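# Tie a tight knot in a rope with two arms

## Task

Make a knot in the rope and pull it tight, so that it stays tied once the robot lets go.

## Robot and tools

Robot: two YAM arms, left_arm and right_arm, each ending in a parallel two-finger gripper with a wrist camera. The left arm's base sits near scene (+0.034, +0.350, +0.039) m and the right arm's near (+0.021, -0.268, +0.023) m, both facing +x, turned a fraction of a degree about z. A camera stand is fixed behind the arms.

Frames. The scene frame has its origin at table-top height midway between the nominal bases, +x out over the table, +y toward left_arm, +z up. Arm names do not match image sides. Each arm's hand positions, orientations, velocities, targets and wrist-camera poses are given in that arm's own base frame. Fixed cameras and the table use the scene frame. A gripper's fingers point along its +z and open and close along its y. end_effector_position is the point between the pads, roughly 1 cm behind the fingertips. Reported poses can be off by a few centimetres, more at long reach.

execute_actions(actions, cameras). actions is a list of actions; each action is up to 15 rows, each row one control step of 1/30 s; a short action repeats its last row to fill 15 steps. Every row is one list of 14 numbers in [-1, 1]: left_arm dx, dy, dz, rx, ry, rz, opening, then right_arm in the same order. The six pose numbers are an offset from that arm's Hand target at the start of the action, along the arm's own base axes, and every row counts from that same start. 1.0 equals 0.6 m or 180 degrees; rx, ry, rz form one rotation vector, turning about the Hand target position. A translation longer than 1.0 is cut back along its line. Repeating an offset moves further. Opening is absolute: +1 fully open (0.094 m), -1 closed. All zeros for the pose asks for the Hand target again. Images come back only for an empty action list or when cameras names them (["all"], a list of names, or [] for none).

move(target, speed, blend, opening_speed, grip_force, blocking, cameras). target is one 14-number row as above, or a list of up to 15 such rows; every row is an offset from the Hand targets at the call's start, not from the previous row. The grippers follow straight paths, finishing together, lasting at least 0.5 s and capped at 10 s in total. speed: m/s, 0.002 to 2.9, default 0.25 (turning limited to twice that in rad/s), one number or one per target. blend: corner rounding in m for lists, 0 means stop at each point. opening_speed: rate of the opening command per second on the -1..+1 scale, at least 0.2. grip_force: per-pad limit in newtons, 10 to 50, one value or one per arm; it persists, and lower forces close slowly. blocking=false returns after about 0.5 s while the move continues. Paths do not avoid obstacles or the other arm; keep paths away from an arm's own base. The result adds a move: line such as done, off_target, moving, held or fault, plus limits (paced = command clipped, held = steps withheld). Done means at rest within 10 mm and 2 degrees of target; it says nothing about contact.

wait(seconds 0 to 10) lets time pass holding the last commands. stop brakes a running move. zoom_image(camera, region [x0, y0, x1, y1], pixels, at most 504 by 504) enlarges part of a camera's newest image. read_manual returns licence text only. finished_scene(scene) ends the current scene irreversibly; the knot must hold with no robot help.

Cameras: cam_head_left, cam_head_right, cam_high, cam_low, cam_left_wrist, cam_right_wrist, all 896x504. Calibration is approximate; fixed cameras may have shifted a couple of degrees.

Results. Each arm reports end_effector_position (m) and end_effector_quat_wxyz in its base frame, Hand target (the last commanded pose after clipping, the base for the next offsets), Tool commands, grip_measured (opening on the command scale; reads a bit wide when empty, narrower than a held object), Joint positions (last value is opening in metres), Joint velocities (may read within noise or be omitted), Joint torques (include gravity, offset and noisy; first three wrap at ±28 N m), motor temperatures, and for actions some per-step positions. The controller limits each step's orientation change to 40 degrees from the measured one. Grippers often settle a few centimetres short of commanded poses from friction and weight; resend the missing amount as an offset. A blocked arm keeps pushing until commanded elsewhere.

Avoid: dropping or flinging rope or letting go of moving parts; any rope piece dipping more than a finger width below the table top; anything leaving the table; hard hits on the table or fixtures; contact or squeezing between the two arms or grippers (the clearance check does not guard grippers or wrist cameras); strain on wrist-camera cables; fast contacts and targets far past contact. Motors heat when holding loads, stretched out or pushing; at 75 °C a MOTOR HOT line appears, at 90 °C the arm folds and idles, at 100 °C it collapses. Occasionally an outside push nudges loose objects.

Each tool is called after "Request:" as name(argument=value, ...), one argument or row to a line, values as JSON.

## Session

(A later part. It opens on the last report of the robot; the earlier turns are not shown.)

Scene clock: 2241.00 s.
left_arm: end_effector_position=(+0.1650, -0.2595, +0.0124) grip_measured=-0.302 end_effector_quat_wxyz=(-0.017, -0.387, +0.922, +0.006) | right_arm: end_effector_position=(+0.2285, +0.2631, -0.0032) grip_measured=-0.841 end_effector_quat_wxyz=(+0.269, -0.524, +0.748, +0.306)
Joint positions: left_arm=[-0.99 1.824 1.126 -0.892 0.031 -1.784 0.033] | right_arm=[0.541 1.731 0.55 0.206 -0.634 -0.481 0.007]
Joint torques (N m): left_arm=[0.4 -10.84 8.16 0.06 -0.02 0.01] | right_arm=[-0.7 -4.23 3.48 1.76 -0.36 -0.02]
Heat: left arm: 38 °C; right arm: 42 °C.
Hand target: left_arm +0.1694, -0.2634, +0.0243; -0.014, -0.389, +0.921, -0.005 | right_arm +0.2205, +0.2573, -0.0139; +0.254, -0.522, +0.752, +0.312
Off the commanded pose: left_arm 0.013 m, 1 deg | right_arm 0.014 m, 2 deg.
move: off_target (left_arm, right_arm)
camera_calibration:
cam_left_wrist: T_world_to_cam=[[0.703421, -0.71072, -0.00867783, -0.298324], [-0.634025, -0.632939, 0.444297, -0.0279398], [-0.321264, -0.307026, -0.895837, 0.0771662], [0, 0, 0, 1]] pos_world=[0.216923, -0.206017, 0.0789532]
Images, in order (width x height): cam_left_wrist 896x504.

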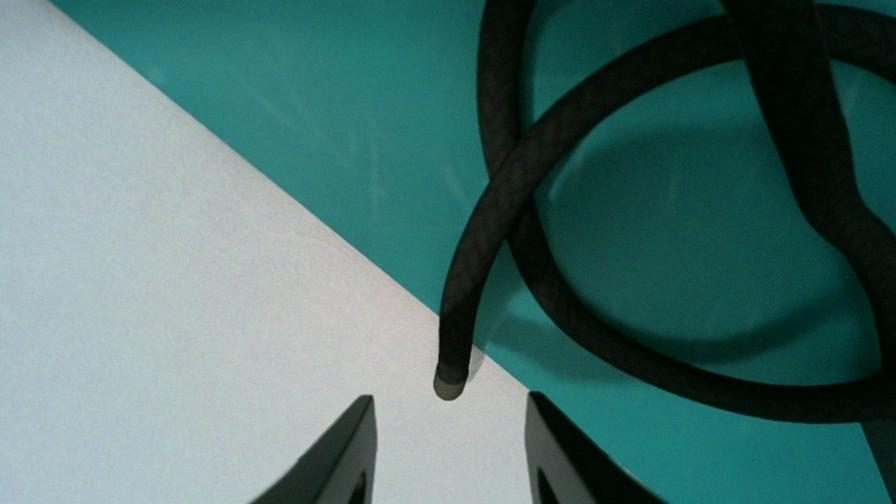

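Request:
move(
  target=[
    [0.004,0,-0.09,0,0,0,-0.3,0,0,0,0,0,0,-0.97],
    [0.004,0,-0.09,0,0,0,-0.97,0,0,0,0,0,0,-0.97],
  ],
  speed=0.1,
  opening_speed=0.8,
  cameras=["cam_left_wrist","cam_right_wrist"],
)

Scene clock: 2250.03 s.
left_arm: end_effector_position=(+0.1741, -0.2708, -0.0212) grip_measured=-0.865 end_effector_quat_wxyz=(-0.013, -0.387, +0.922, -0.018) | right_arm: end_effector_position=(+0.2285, +0.2632, -0.0031) grip_measured=-0.841 end_effector_quat_wxyz=(+0.270, -0.524, +0.747, +0.307)
Joint positions: left_arm=[-0.985 1.895 1.068 -0.712 0.032 -1.78 0.006] | right_arm=[0.541 1.731 0.55 0.206 -0.635 -0.481 0.007]
Joint torques (N m): left_arm=[0.51 -8.09 4.55 0.42 -0.02 0.03] | right_arm=[-0.68 -4.22 3.51 1.74 -0.38 -0.04]
Heat: left arm: 38 °C; right arm: 42 °C.
Hand target: left_arm +0.1718, -0.2633, -0.0297; -0.014, -0.389, +0.921, -0.004 | right_arm +0.2206, +0.2573, -0.0138; +0.254, -0.522, +0.752, +0.312
Off the commanded pose: left_arm 0.012 m, 2 deg | right_arm 0.015 m, 2 deg.
move: off_target (left_arm, right_arm)
camera_calibration:
cam_left_wrist: T_world_to_cam=[[0.70329, -0.709737, 0.0407104, -0.311798], [-0.645978, -0.614101, 0.453423, -0.00699542], [-0.296811, -0.345186, -0.890365, 0.0320253], [0, 0, 0, 1]] pos_world=[0.224271, -0.214536, 0.0443796]
cam_right_wrist: T_world_to_cam=[[0.94952, -0.262326, -0.172037, -0.147448], [-0.311618, -0.851883, -0.420939, 0.335375], [-0.0361326, 0.4533, -0.890625, -0.0284352], [0, 0, 0, 1]] pos_world=[0.243487, 0.259911, 0.0904807]
Images, in order (width x height): cam_left_wrist 896x504, cam_right_wrist 896x504.

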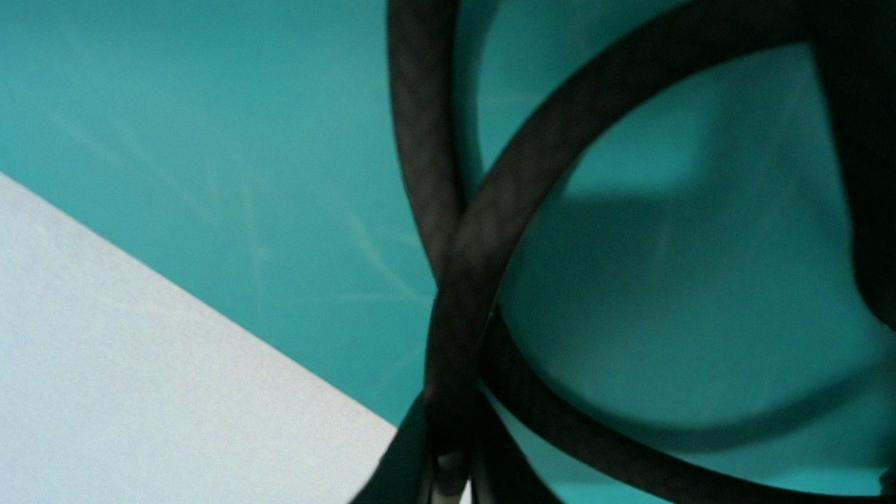

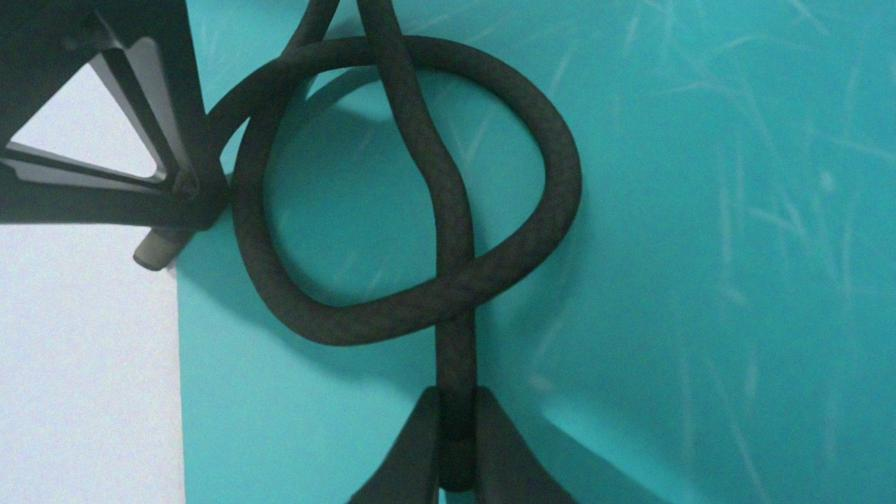

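Request:
move(
  target=[0,0,0.015,0,0,0,-0.97,0.02,-0.13,0.03,0,0,0,-0.97],
  speed=0.08,
  cameras=["cam_left_wrist","cam_right_wrist"],
)

Scene clock: 2259.00 s.
left_arm: end_effector_position=(+0.1741, -0.2708, -0.0212) grip_measured=-0.866 end_effector_quat_wxyz=(-0.013, -0.387, +0.922, -0.018) | right_arm: end_effector_position=(+0.2293, +0.1787, -0.0047) grip_measured=-0.841 end_effector_quat_wxyz=(+0.249, -0.522, +0.756, +0.307)
Joint positions: left_arm=[-0.985 1.895 1.068 -0.712 0.032 -1.78 0.006] | right_arm=[0.212 1.662 0.539 -0.154 -0.77 -0.877 0.007]
Joint torques (N m): left_arm=[0.51 -9.68 5.67 0.09 -0.03 0.03] | right_arm=[-0.59 -6.35 6.42 0.73 -0.48 0]
Heat: left arm: 38 °C; right arm: 42 °C.
Hand target: left_arm +0.1718, -0.2633, -0.0207; -0.014, -0.389, +0.921, -0.004 | right_arm +0.2326, +0.1792, +0.0042; +0.254, -0.522, +0.752, +0.311
Off the commanded pose: left_arm 0.008 m, 2 deg | right_arm 0.009 m, 1 deg.
move: done
camera_calibration:
cam_left_wrist: T_world_to_cam=[[0.70329, -0.709737, 0.0407104, -0.311798], [-0.645978, -0.614101, 0.453423, -0.00699542], [-0.296811, -0.345186, -0.890365, 0.0320253], [0, 0, 0, 1]] pos_world=[0.224271, -0.214536, 0.0443796]
cam_right_wrist: T_world_to_cam=[[0.942799, -0.266591, -0.200148, -0.168419], [-0.326121, -0.862039, -0.387987, 0.268252], [-0.0691015, 0.431066, -0.89967, 0.0200117], [0, 0, 0, 1]] pos_world=[0.24765, 0.177718, 0.0883735]
Images, in order (width x height): cam_left_wrist 896x504, cam_right_wrist 896x504.

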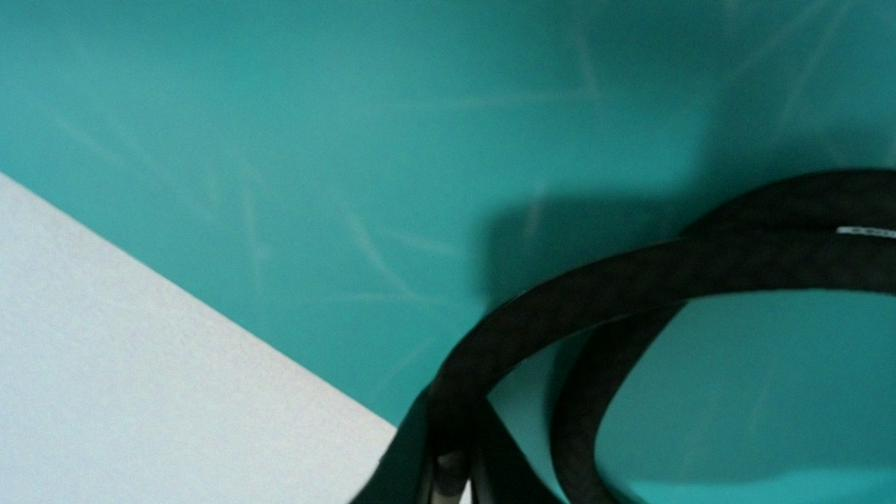

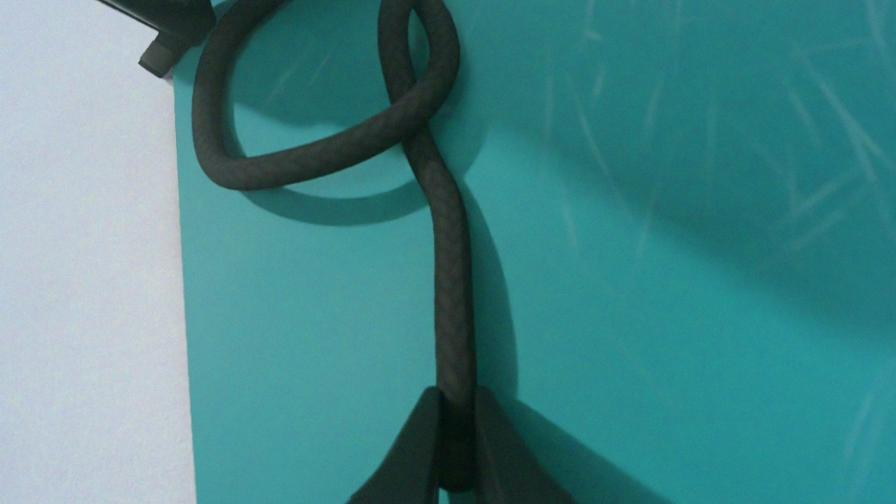

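Request:
move(
  target=[0.105,0.12,0.083,0,0,-0.75,-0.97,0,-0.04,0.05,0,0,0,-0.97],
  speed=0.15,
  cameras=["cam_left_wrist","cam_right_wrist","cam_high"],
)

Scene clock: 2277.13 s.
left_arm: end_effector_position=(+0.2263, -0.1870, +0.0154) grip_measured=-0.866 end_effector_quat_wxyz=(-0.029, +0.702, +0.712, +0.009) | right_arm: end_effector_position=(+0.2236, +0.1538, +0.0207) grip_measured=-0.841 end_effector_quat_wxyz=(+0.234, -0.519, +0.761, +0.311)
Joint positions: left_arm=[-0.708 1.803 1.112 -0.935 -0.022 0.848 0.006] | right_arm=[0.108 1.568 0.604 -0.451 -0.788 -1.024 0.007]
Joint torques (N m): left_arm=[0.58 -11.04 8.36 0.06 -0.07 0.11] | right_arm=[-0.7 -6.23 7.32 0.64 -0.55 -0.05]
Heat: left arm: 39 °C; right arm: 43 °C.
Hand target: left_arm +0.2348, -0.1913, +0.0291; -0.009, +0.702, +0.712, +0.011 | right_arm +0.2325, +0.1553, +0.0341; +0.254, -0.522, +0.752, +0.312
Off the commanded pose: left_arm 0.017 m, 2 deg | right_arm 0.016 m, 2 deg.
move: off_target (left_arm, right_arm)
camera_calibration:
cam_left_wrist: T_world_to_cam=[[-0.999021, -0.00137409, 0.0442229, 0.227141], [0.0194699, 0.883885, 0.4673, 0.190924], [-0.0397301, 0.467703, -0.882992, 0.202763], [0, 0, 0, 1]] pos_world=[0.231257, -0.263275, 0.0797747]
cam_right_wrist: T_world_to_cam=[[0.936687, -0.266744, -0.226861, -0.162727], [-0.336014, -0.867023, -0.36792, 0.257318], [-0.0985531, 0.420854, -0.901759, 0.0613455], [0, 0, 0, 1]] pos_world=[0.244932, 0.153877, 0.113075]
Images, in order (width x height): cam_high 896x504, cam_left_wrist 896x504, cam_right_wrist 896x504.

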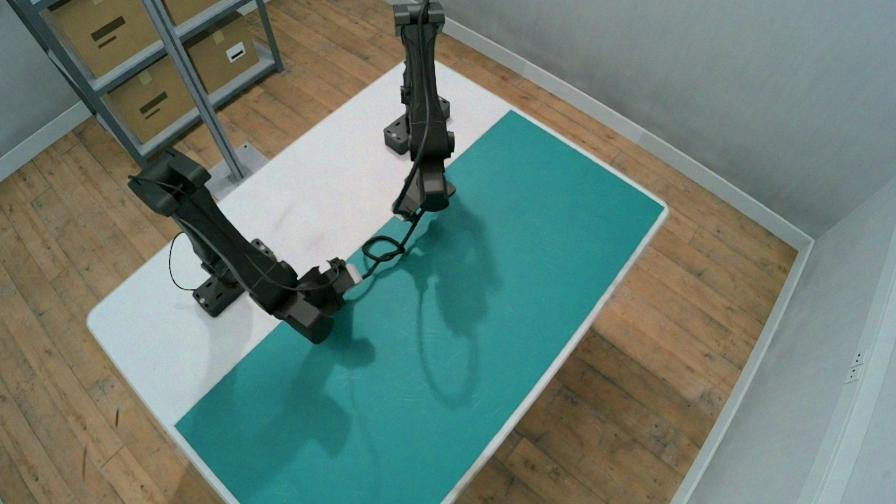

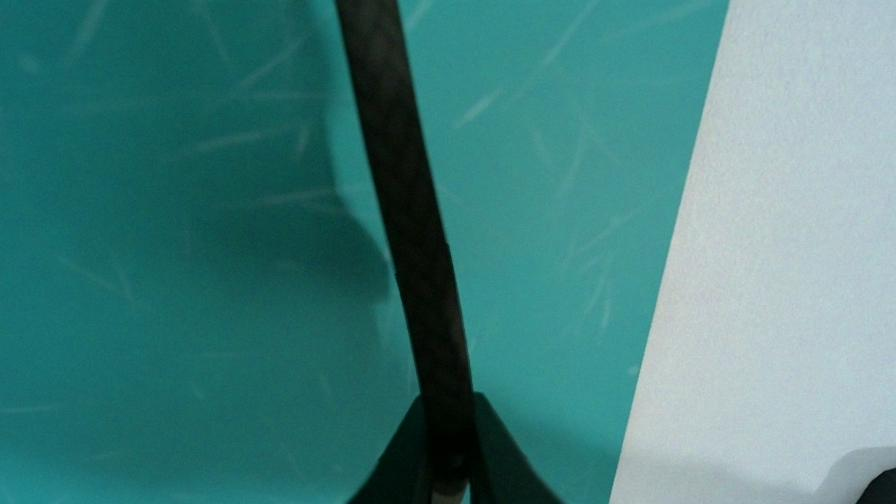

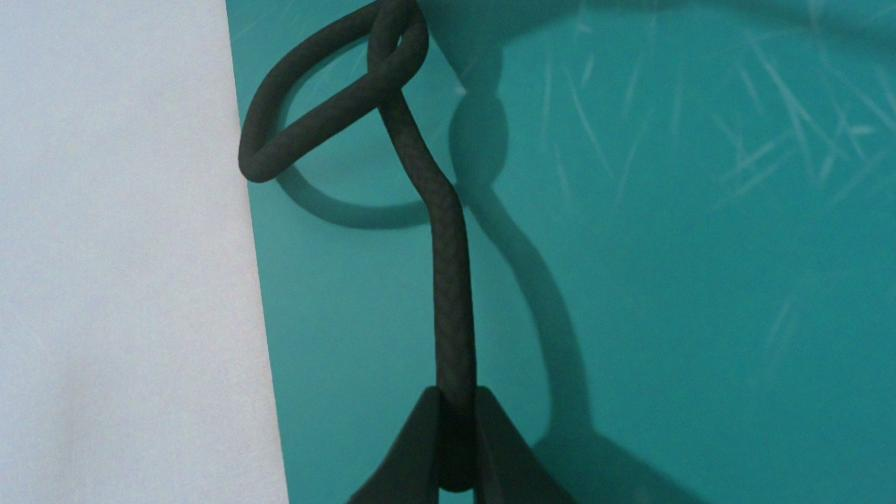

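Request:
move(
  target=[0,0.1,0.02,0,0,0,-0.97,0,-0.1,0.02,0,0,0,-0.97],
  speed=0.1,
  cameras=["cam_left_wrist","cam_right_wrist"],
)

Scene clock: 2284.37 s.
left_arm: end_effector_position=(+0.2428, -0.1371, +0.0402) grip_measured=-0.866 end_effector_quat_wxyz=(-0.002, +0.701, +0.713, +0.013) | right_arm: end_effector_position=(+0.2268, +0.0953, +0.0413) grip_measured=-0.841 end_effector_quat_wxyz=(+0.247, -0.525, +0.755, +0.305)
Joint positions: left_arm=[-0.534 1.658 1.049 -0.959 -0.025 1.019 0.006] | right_arm=[-0.162 1.576 0.715 -0.802 -0.802 -1.416 0.007]
Joint torques (N m): left_arm=[0.25 -9.55 4.75 0.15 -0.04 0.08] | right_arm=[-0.61 -3.49 7.32 0.05 -0.54 -0.06]
Heat: left arm: 40 °C; right arm: 43 °C.
Hand target: left_arm +0.2347, -0.1314, +0.0411; -0.009, +0.702, +0.712, +0.011 | right_arm +0.2325, +0.0952, +0.0461; +0.254, -0.522, +0.752, +0.312
Off the commanded pose: left_arm 0.010 m, 1 deg | right_arm 0.007 m, 1 deg.
move: done
camera_calibration:
cam_left_wrist: T_world_to_cam=[[-0.999993, -0.00367463, 0.000228275, 0.244371], [-0.00320248, 0.898743, 0.438464, 0.143587], [-0.00181635, 0.43846, -0.898749, 0.189433], [0, 0, 0, 1]] pos_world=[0.245173, -0.211208, 0.10724]
cam_right_wrist: T_world_to_cam=[[0.944582, -0.262602, -0.196991, -0.180078], [-0.320679, -0.866477, -0.382601, 0.212265], [-0.0702163, 0.424568, -0.902669, 0.0980792], [0, 0, 0, 1]] pos_world=[0.245054, 0.0949927, 0.134272]
Images, in order (width x height): cam_left_wrist 896x504, cam_right_wrist 896x504.

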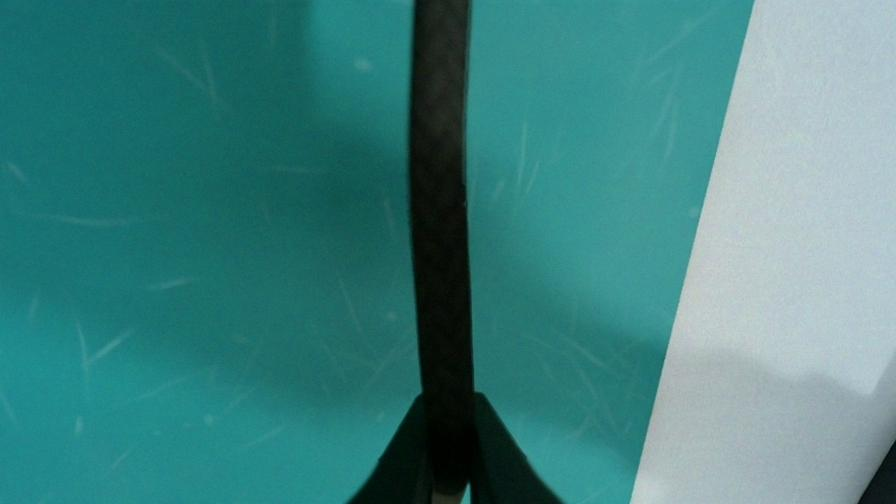

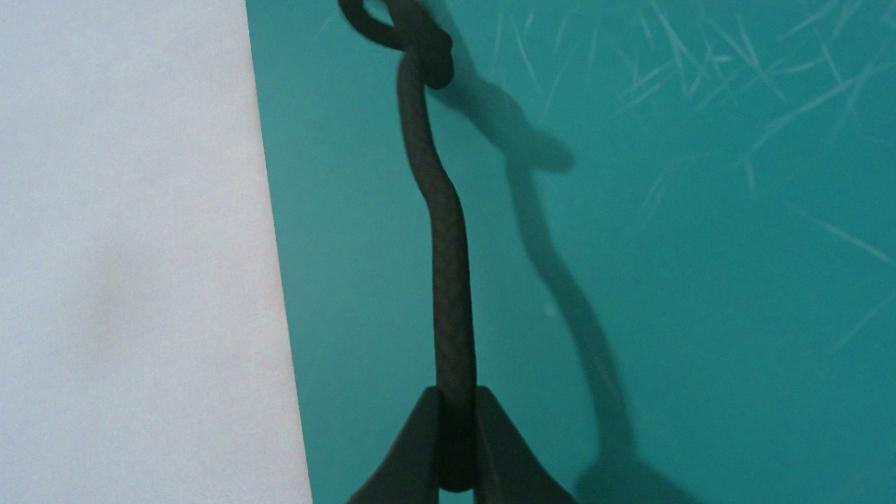

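Great. Keep pulling.

Request:
move(
  target=[0,0.07,0.01,0,0,0,-0.97,0,-0.07,0.01,0,0,0,-0.97],
  speed=0.08,
  cameras=["cam_left_wrist","cam_right_wrist","cam_low"],
)

Scene clock: 2291.53 s.
left_arm: end_effector_position=(+0.2454, -0.0970, +0.0474) grip_measured=-0.866 end_effector_quat_wxyz=(+0.004, +0.702, +0.712, +0.014) | right_arm: end_effector_position=(+0.2260, +0.0573, +0.0500) grip_measured=-0.841 end_effector_quat_wxyz=(+0.250, -0.523, +0.753, +0.313)
Joint positions: left_arm=[-0.396 1.578 0.995 -0.97 -0.023 1.162 0.006] | right_arm=[-0.336 1.65 0.812 -1.013 -0.786 -1.666 0.007]
Joint torques (N m): left_arm=[0.76 -8.68 4.71 0.09 -0.08 0.08] | right_arm=[-0.77 -3.82 7.23 -0.25 -0.38 -0.08]
Heat: left arm: 41 °C; right arm: 43 °C.
Hand target: left_arm +0.2347, -0.0893, +0.0471; -0.010, +0.702, +0.712, +0.011 | right_arm +0.2326, +0.0532, +0.0522; +0.254, -0.522, +0.752, +0.311
Off the commanded pose: left_arm 0.013 m, 2 deg | right_arm 0.008 m, 0 deg.
move: off_target (left_arm)
camera_calibration:
cam_left_wrist: T_world_to_cam=[[-0.999952, 0.00159815, -0.00965255, 0.248024], [-0.00274459, 0.901138, 0.433524, 0.104714], [0.00939111, 0.43353, -0.90109, 0.175183], [0, 0, 0, 1]] pos_world=[0.246654, -0.170706, 0.114854]
cam_right_wrist: T_world_to_cam=[[0.94399, -0.257551, -0.206276, -0.187298], [-0.321289, -0.859884, -0.396701, 0.182914], [-0.0752027, 0.440757, -0.894471, 0.121803], [0, 0, 0, 1]] pos_world=[0.244736, 0.0553602, 0.142876]
Images, in order (width x height): cam_low 896x504, cam_left_wrist 896x504, cam_right_wrist 896x504.

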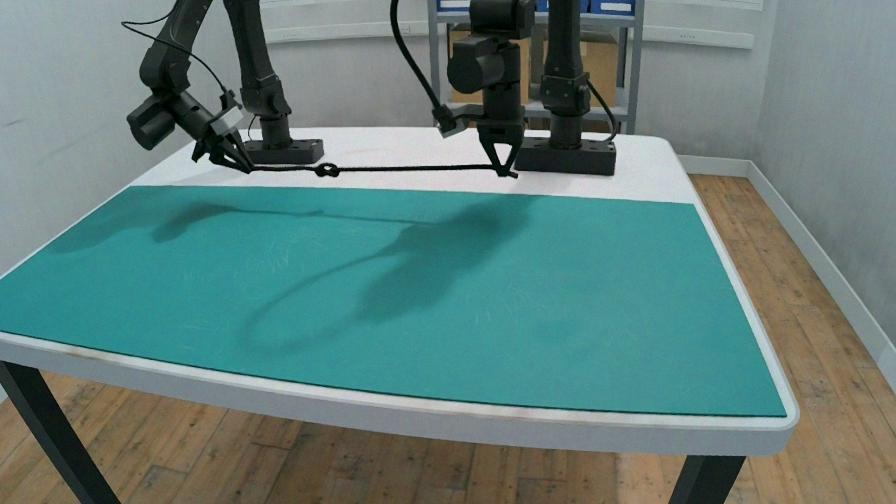

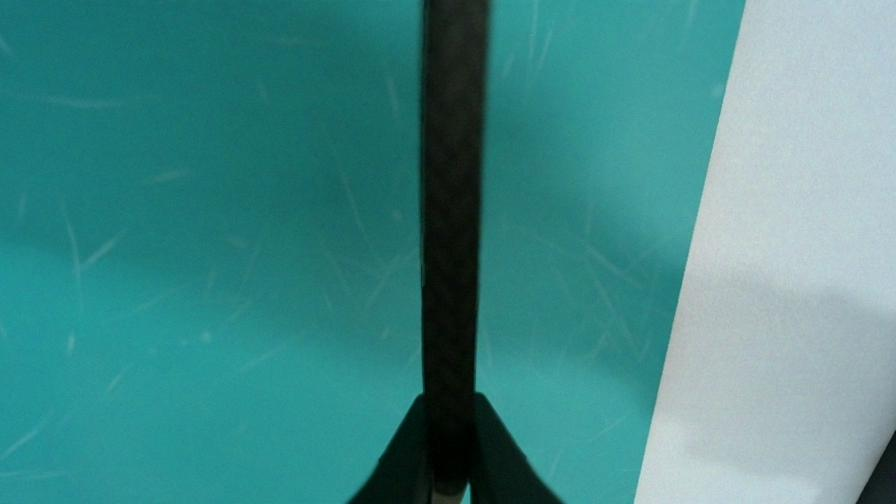

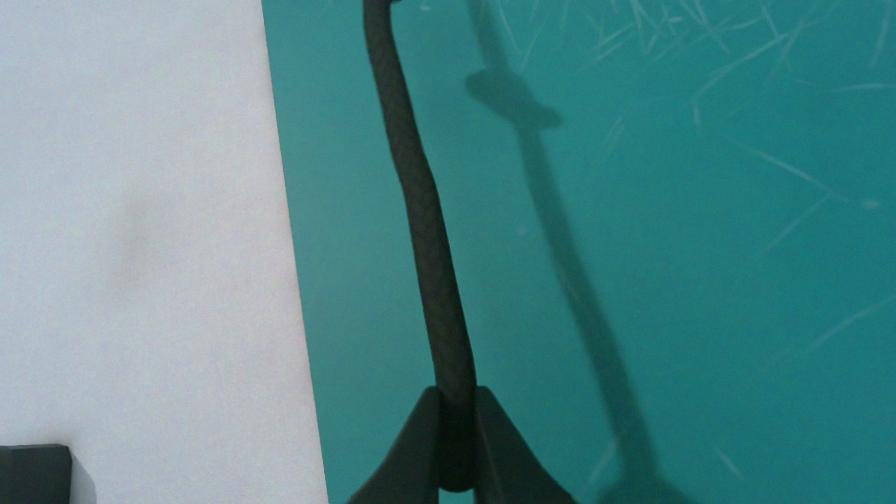

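Request:
zoom_image(
  camera="cam_low",
  region=[240, 130, 440, 210],
)

Request:
move(
  target=[0,0.025,0,0,0,0,-0.97,0,-0.025,0,0,0,0,-0.97],
  speed=0.05,
  cameras=["cam_low"],
)

Request:
zoom_image(
  camera="cam_low",
  region=[240, 130, 440, 210],
)

Scaled by 2.520.

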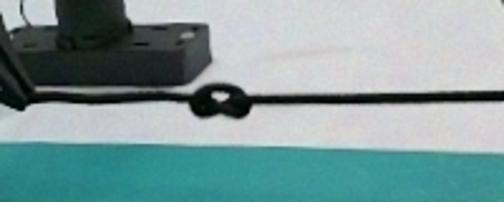

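Scene clock: 2298.60 s.
left_arm: end_effector_position=(+0.2427, -0.0952, +0.0488) grip_measured=-0.866 end_effector_quat_wxyz=(+0.017, +0.708, +0.706, -0.008) | right_arm: end_effector_position=(+0.2216, +0.0514, +0.0552) grip_measured=-0.841 end_effector_quat_wxyz=(+0.251, -0.516, +0.748, +0.333)
Joint positions: left_arm=[-0.358 1.558 0.981 -0.969 0.028 1.215 0.006] | right_arm=[-0.381 1.684 0.842 -1.098 -0.797 -1.745 0.007]
Joint torques (N m): left_arm=[1.94 -8.49 4.38 0.11 -0.63 0.09] | right_arm=[-1.81 -3.99 7.45 -0.14 -0.09 0]
Heat: left arm: 40 °C; right arm: 43 °C.
Hand target: left_arm +0.2348, -0.0744, +0.0472; -0.009, +0.702, +0.712, +0.011 | right_arm +0.2326, +0.0382, +0.0521; +0.254, -0.522, +0.752, +0.311
Off the commanded pose: left_arm 0.022 m, 4 deg | right_arm 0.017 m, 3 deg.
move: off_target (left_arm, right_arm)
Images, in order (width x height): cam_low 896x504.

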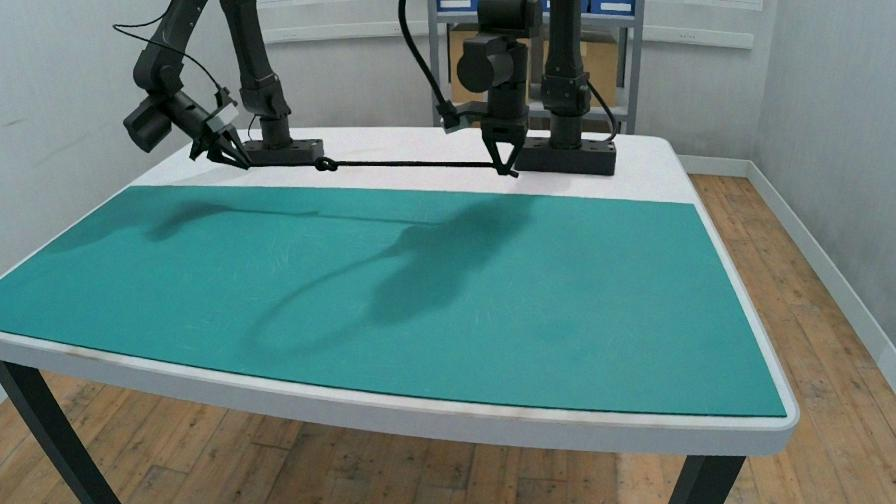

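Scaled by 2.520.

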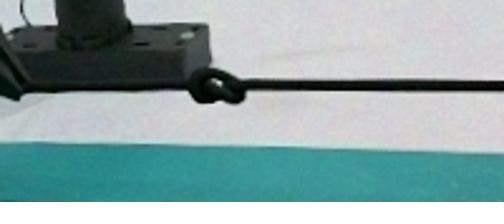

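Request:
move(
  target=[0,0.04,0,0,0,0,-0.99,0,-0.04,0,0,0,0,-0.99],
  speed=0.05,
  cameras=["cam_low"],
)

Request:
zoom_image(
  camera="cam_low",
  region=[240, 130, 440, 210],
)

Request:
move(
  target=[0,0.04,0,0,0,0,-0.99,0,-0.04,0,0,0,0,-0.99],
  speed=0.05,
  cameras=["cam_low"],
)

Request:
zoom_image(
  camera="cam_low",
  region=[240, 130, 440, 210],
)

Scene clock: 2306.03 s.
left_arm: end_effector_position=(+0.2451, -0.0929, +0.0521) grip_measured=-0.867 end_effector_quat_wxyz=(+0.050, +0.715, +0.697, -0.036) | right_arm: end_effector_position=(+0.2174, +0.0401, +0.0647) grip_measured=-0.842 end_effector_quat_wxyz=(+0.256, -0.501, +0.744, +0.361)
Joint positions: left_arm=[-0.29 1.532 0.964 -0.951 0.111 1.304 0.006] | right_arm=[-0.453 1.735 0.892 -1.224 -0.807 -1.852 0.007]
Joint torques (N m): left_arm=[3.41 -8.24 4.23 -0.08 -1.46 0.1] | right_arm=[-2.97 -4.29 8.08 0.07 0.31 -0.02]
Heat: left arm: 40 °C; right arm: 43 °C.
Hand target: left_arm +0.2347, -0.0504, +0.0471; -0.009, +0.702, +0.712, +0.011 | right_arm +0.2327, +0.0142, +0.0522; +0.254, -0.522, +0.752, +0.311
Off the commanded pose: left_arm 0.044 m, 9 deg | right_arm 0.033 m, 6 deg.
move: off_target (left_arm, right_arm)
Images, in order (width x height): cam_low 896x504.

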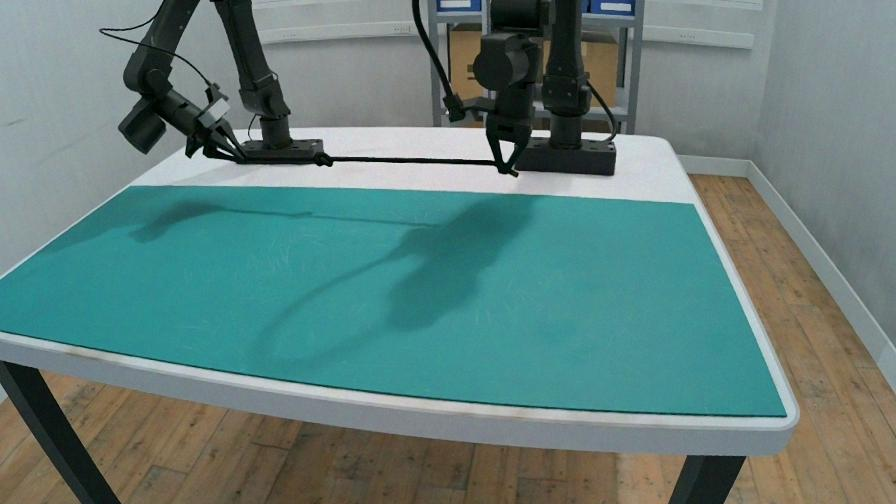

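Scaled by 2.520.

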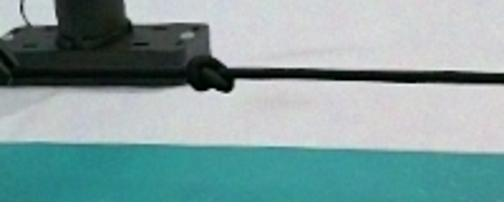

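Scene clock: 2307.23 s.
left_arm: end_effector_position=(+0.2458, -0.0948, +0.0588) grip_measured=-0.868 end_effector_quat_wxyz=(+0.088, +0.721, +0.683, -0.070) | right_arm: end_effector_position=(+0.2136, +0.0300, +0.0762) grip_measured=-0.842 end_effector_quat_wxyz=(+0.257, -0.483, +0.741, +0.390)
Joint positions: left_arm=[-0.226 1.509 0.957 -0.948 0.214 1.392 0.006] | right_arm=[-0.513 1.785 0.948 -1.353 -0.805 -1.94 0.007]
Joint torques (N m): left_arm=[5.16 -7.97 4.19 -0.21 -2.42 0.11] | right_arm=[-4.29 -4.57 9.01 0.37 0.65 -0.04]
Heat: left arm: 40 °C; right arm: 43 °C.
Hand target: left_arm +0.2348, -0.0264, +0.0472; -0.009, +0.702, +0.712, +0.011 | right_arm +0.2326, -0.0098, +0.0522; +0.254, -0.522, +0.752, +0.311
Off the commanded pose: left_arm 0.070 m, 15 deg | right_arm 0.050 m, 10 deg.
move: off_target (left_arm, right_arm)
Images, in order (width x height): cam_low 896x504.

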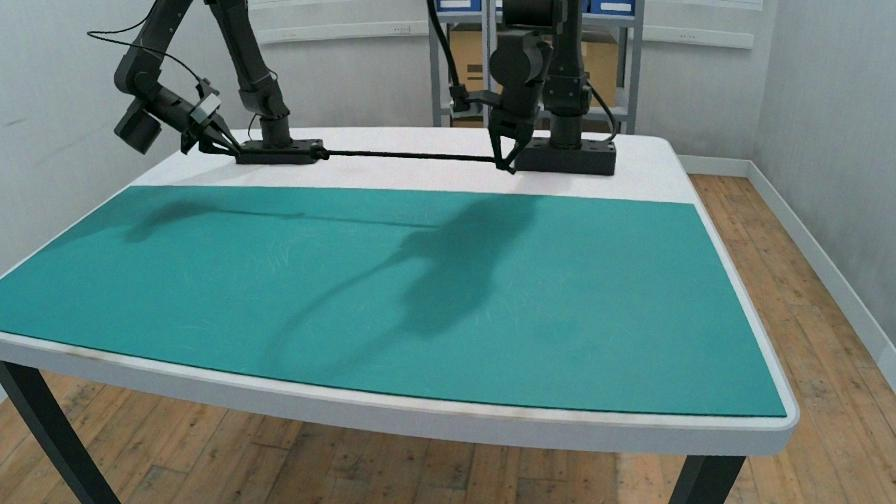

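Scaled by 2.520.

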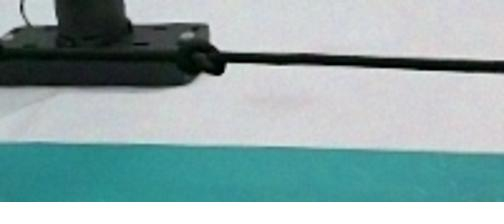

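Request:
move(
  target=[
    [0,-0.11,0,0,0,0,-0.97,0,0.08,0,0,0,0,-0.97],
    [0,-0.14,-0.115,0,0,0,-0.97,0,0.11,-0.1,0,0,0,-0.97],
    [0,-0.14,-0.115,0,0,0,-0.5,0,0.11,-0.1,0,0,0,-0.5],
    [0,-0.14,0.1,0,0,0,-0.3,0,0.11,0.08,0,0,0,-0.3],
  ],
  speed=0.12,
  opening_speed=0.6,
  cameras=["all"],
)

Scene clock: 2319.17 s.
left_arm: end_effector_position=(+0.2323, -0.1077, +0.0967) grip_measured=-0.302 end_effector_quat_wxyz=(-0.021, +0.702, +0.712, +0.007) | right_arm: end_effector_position=(+0.2276, +0.0536, +0.0894) grip_measured=-0.303 end_effector_quat_wxyz=(+0.241, -0.516, +0.759, +0.316)
Joint positions: left_arm=[-0.457 1.553 1.171 -1.224 -0.027 1.098 0.033] | right_arm=[-0.343 1.586 0.927 -1.207 -0.774 -1.658 0.033]
Joint torques (N m): left_arm=[-0.34 -8.12 8.69 0.08 -0.03 -0.02] | right_arm=[0.7 -6.28 7.31 -0.33 -0.51 0.01]
Heat: left arm: 39 °C; right arm: 43 °C.
Hand target: left_arm +0.2347, -0.1104, +0.1071; -0.009, +0.702, +0.712, +0.011 | right_arm +0.2326, +0.0563, +0.1002; +0.254, -0.522, +0.752, +0.312
Off the commanded pose: left_arm 0.011 m, 1 deg | right_arm 0.012 m, 2 deg.
move: off_target (left_arm, right_arm); target 4's new opening was sent with right_arm's hand 0.012 m and 2 deg from that target
camera_calibration:
cam_left_wrist: T_world_to_cam=[[-0.99937, -0.00133732, 0.035475, 0.230593], [0.0149782, 0.890107, 0.455506, 0.08551], [-0.0321857, 0.45575, -0.889526, 0.235315], [0, 0, 0, 1]] pos_world=[0.236741, -0.183049, 0.162188]
cam_right_wrist: T_world_to_cam=[[0.935977, -0.267918, -0.228399, -0.177199], [-0.339497, -0.858624, -0.384067, 0.198794], [-0.0932107, 0.437019, -0.89461, 0.163088], [0, 0, 0, 1]] pos_world=[0.248546, 0.0519422, 0.181778]

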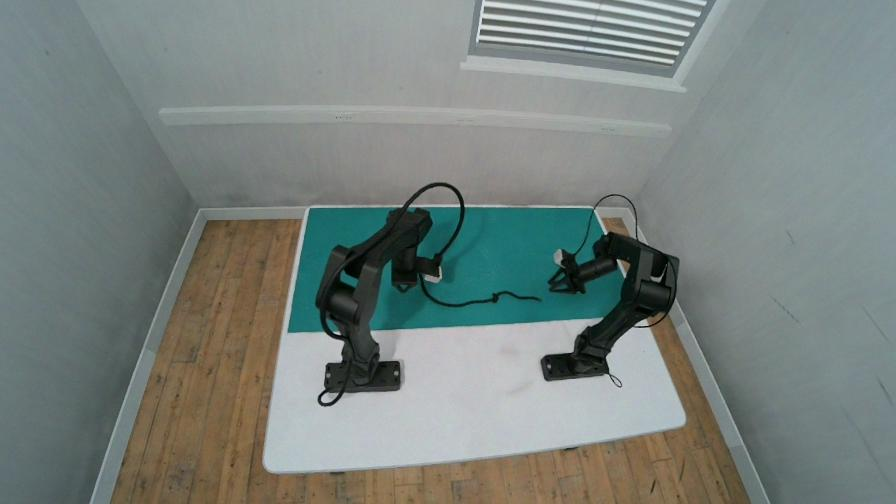

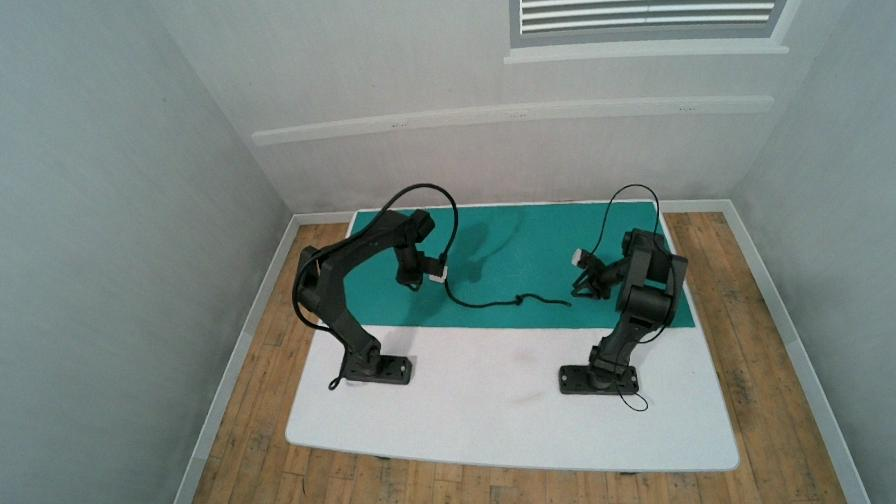

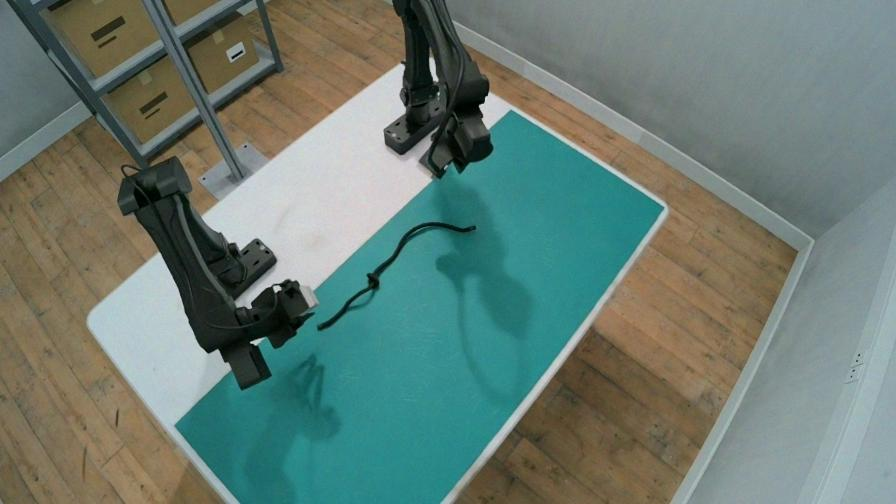

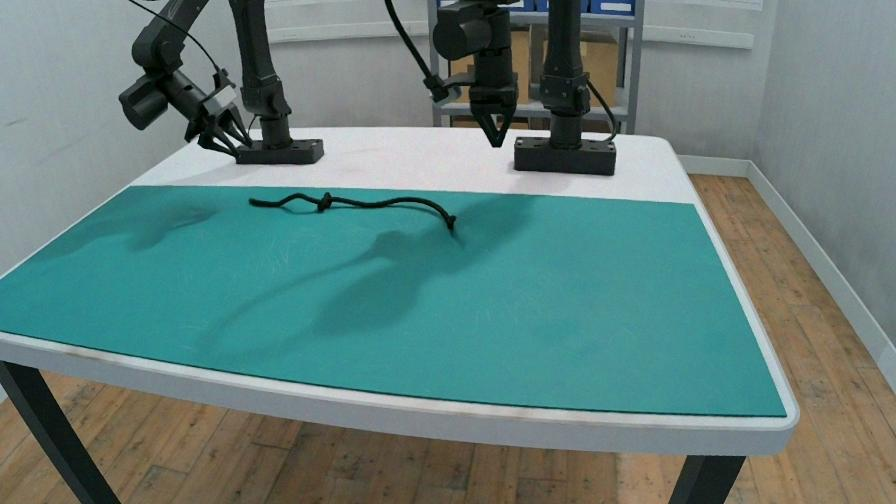

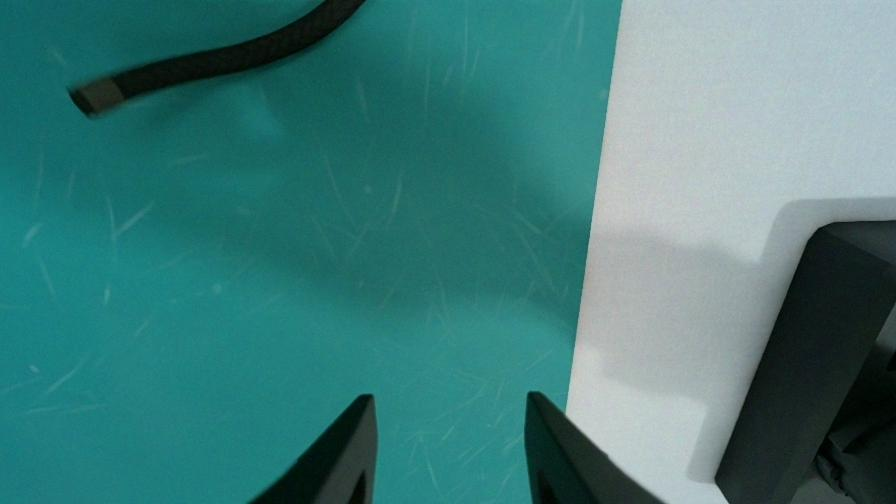

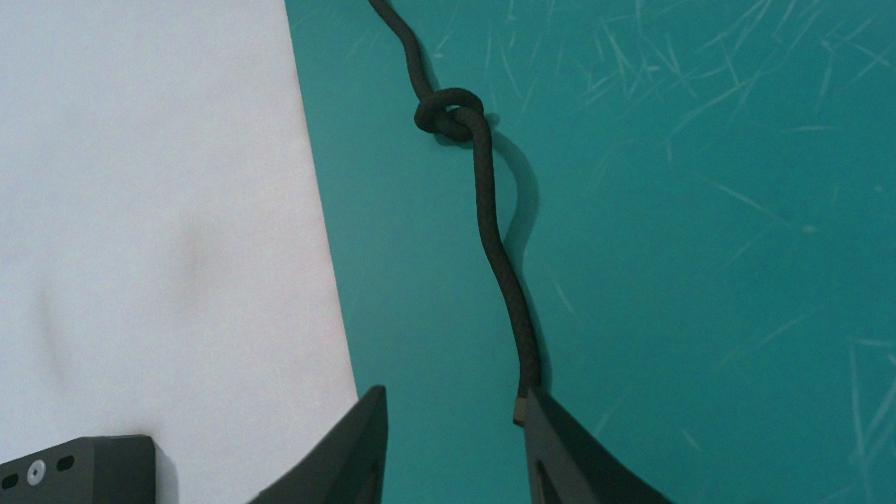

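Request:
move(
  target=[
    [0.183,-0.092,-0.09,0,0,0.589,-0.3,0.02,0.062,-0.1,0,0,0.04,-0.4],
  ],
  speed=0.3,
  cameras=["cam_left_wrist","cam_right_wrist"],
)

Scene clock: 2342.57 s.
left_arm: end_effector_position=(+0.3337, -0.1617, +0.0534) grip_measured=-0.302 end_effector_quat_wxyz=(-0.023, -0.140, +0.990, +0.007) | right_arm: end_effector_position=(+0.2498, +0.0874, +0.0452) grip_measured=-0.397 end_effector_quat_wxyz=(+0.235, -0.575, +0.720, +0.310)
Joint positions: left_arm=[-0.447 2.024 1.575 -1.167 0.015 -0.727 0.033] | right_arm=[-0.167 1.723 0.896 -0.937 -0.78 -1.594 0.028]
Joint torques (N m): left_arm=[0.47 -9.68 9.01 0.35 0.02 -0.06] | right_arm=[0.61 -4.48 3.81 0.19 -0.57 0.07]
Heat: left arm: 39 °C; right arm: 44 °C.
Hand target: left_arm +0.3446, -0.1655, +0.0532; -0.014, -0.146, +0.989, -0.001 | right_arm +0.2447, +0.0934, +0.0402; +0.234, -0.568, +0.718, +0.327
Off the commanded pose: left_arm 0.011 m, 1 deg | right_arm 0.009 m, 2 deg.
move: off_target (left_arm)
camera_calibration:
cam_left_wrist: T_world_to_cam=[[0.263123, -0.964759, -0.00272419, -0.241612], [-0.856365, -0.234859, 0.45987, 0.26044], [-0.444304, -0.118669, -0.887982, 0.269118], [0, 0, 0, 1]] pos_world=[0.406176, -0.139995, 0.118545]
cam_right_wrist: T_world_to_cam=[[0.974012, -0.146933, -0.172369, -0.221598], [-0.203558, -0.901587, -0.381713, 0.18811], [-0.0993199, 0.40688, -0.908066, 0.1157], [0, 0, 0, 1]] pos_world=[0.265622, 0.0899611, 0.13867]
Images, in order (width x height): cam_left_wrist 896x504, cam_right_wrist 896x504.

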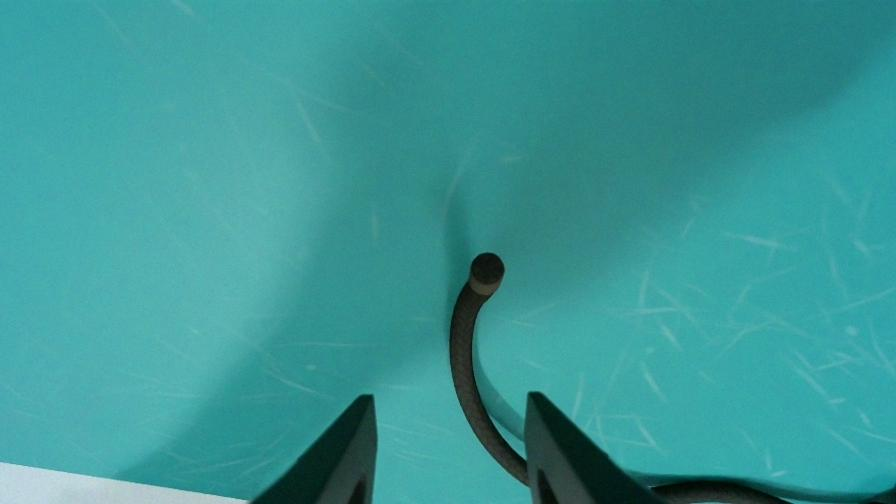

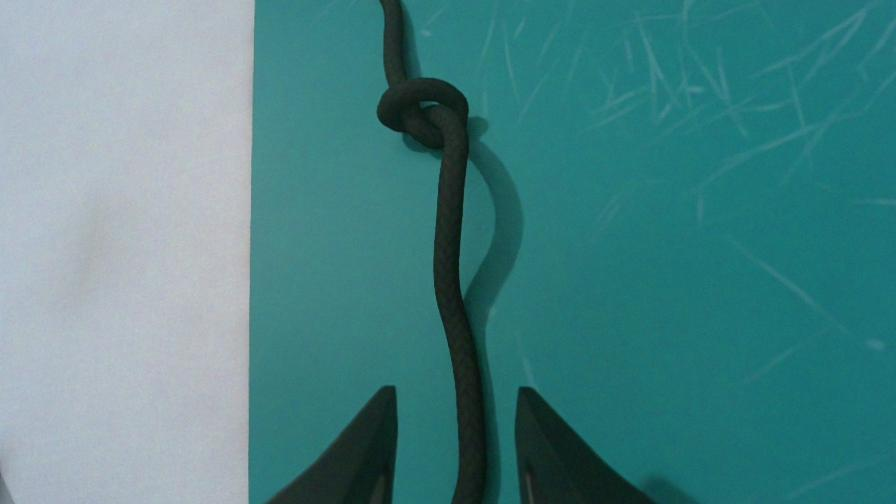

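Request:
move(
  target=[
    [-0.089,-0.036,-0.04,0,0,0.094,-0.3,0,0,-0.06,0,0,0,-0.4],
    [-0.089,-0.036,-0.135,0,0,0.094,-0.3,0,0,-0.097,0,0,0,-0.4],
    [-0.089,-0.036,-0.135,0,0,0.094,-0.97,0,0,-0.097,0,0,0,-0.97],
  ],
  speed=0.15,
  opening_speed=0.8,
  cameras=["cam_left_wrist","cam_right_wrist"],
)

Scene clock: 2358.80 s.
left_arm: end_effector_position=(+0.2946, -0.1886, -0.0201) grip_measured=-0.877 end_effector_quat_wxyz=(-0.011, -0.288, +0.958, -0.009) | right_arm: end_effector_position=(+0.2508, +0.0911, -0.0061) grip_measured=-0.830 end_effector_quat_wxyz=(+0.244, -0.567, +0.718, +0.322)
Joint positions: left_arm=[-0.558 2.01 1.242 -0.804 0.028 -1.142 0.006] | right_arm=[-0.169 1.882 0.814 -0.706 -0.812 -1.594 0.008]
Joint torques (N m): left_arm=[-0.13 -9.55 4.81 0.47 -0.02 -0.06] | right_arm=[0.69 -4.19 2.86 0.42 -0.29 0.05]
Heat: left arm: 39 °C; right arm: 42 °C.
Hand target: left_arm +0.2911, -0.1871, -0.0278; -0.014, -0.290, +0.957, -0.003 | right_arm +0.2446, +0.0935, -0.0181; +0.234, -0.568, +0.718, +0.327
Off the commanded pose: left_arm 0.009 m, 1 deg | right_arm 0.014 m, 1 deg.
move: off_target (right_arm); target 3's new opening was sent with right_arm's hand 0.014 m and 1 deg from that target
camera_calibration:
cam_left_wrist: T_world_to_cam=[[0.53897, -0.841894, 0.0269344, -0.314993], [-0.761428, -0.473285, 0.442977, 0.181123], [-0.360192, -0.25926, -0.896128, 0.131956], [0, 0, 0, 1]] pos_world=[0.355214, -0.145257, 0.0465]
cam_right_wrist: T_world_to_cam=[[0.972111, -0.148439, -0.181564, -0.230283], [-0.211996, -0.887267, -0.409652, 0.172639], [-0.100287, 0.436718, -0.893991, 0.0652878], [0, 0, 0, 1]] pos_world=[0.267007, 0.0904813, 0.0872774]
Images, in order (width x height): cam_left_wrist 896x504, cam_right_wrist 896x504.

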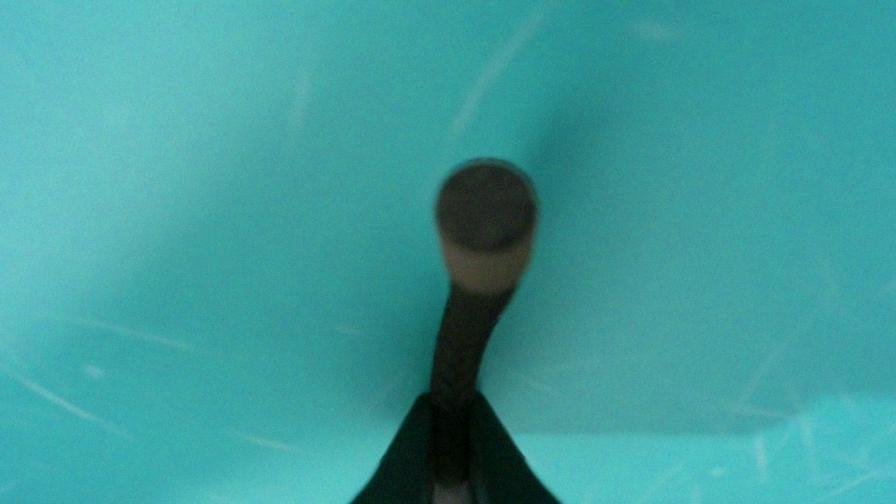

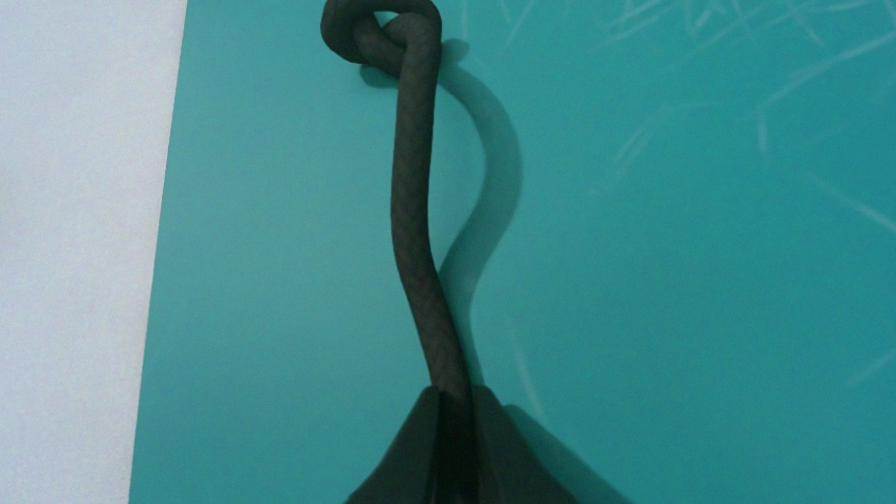

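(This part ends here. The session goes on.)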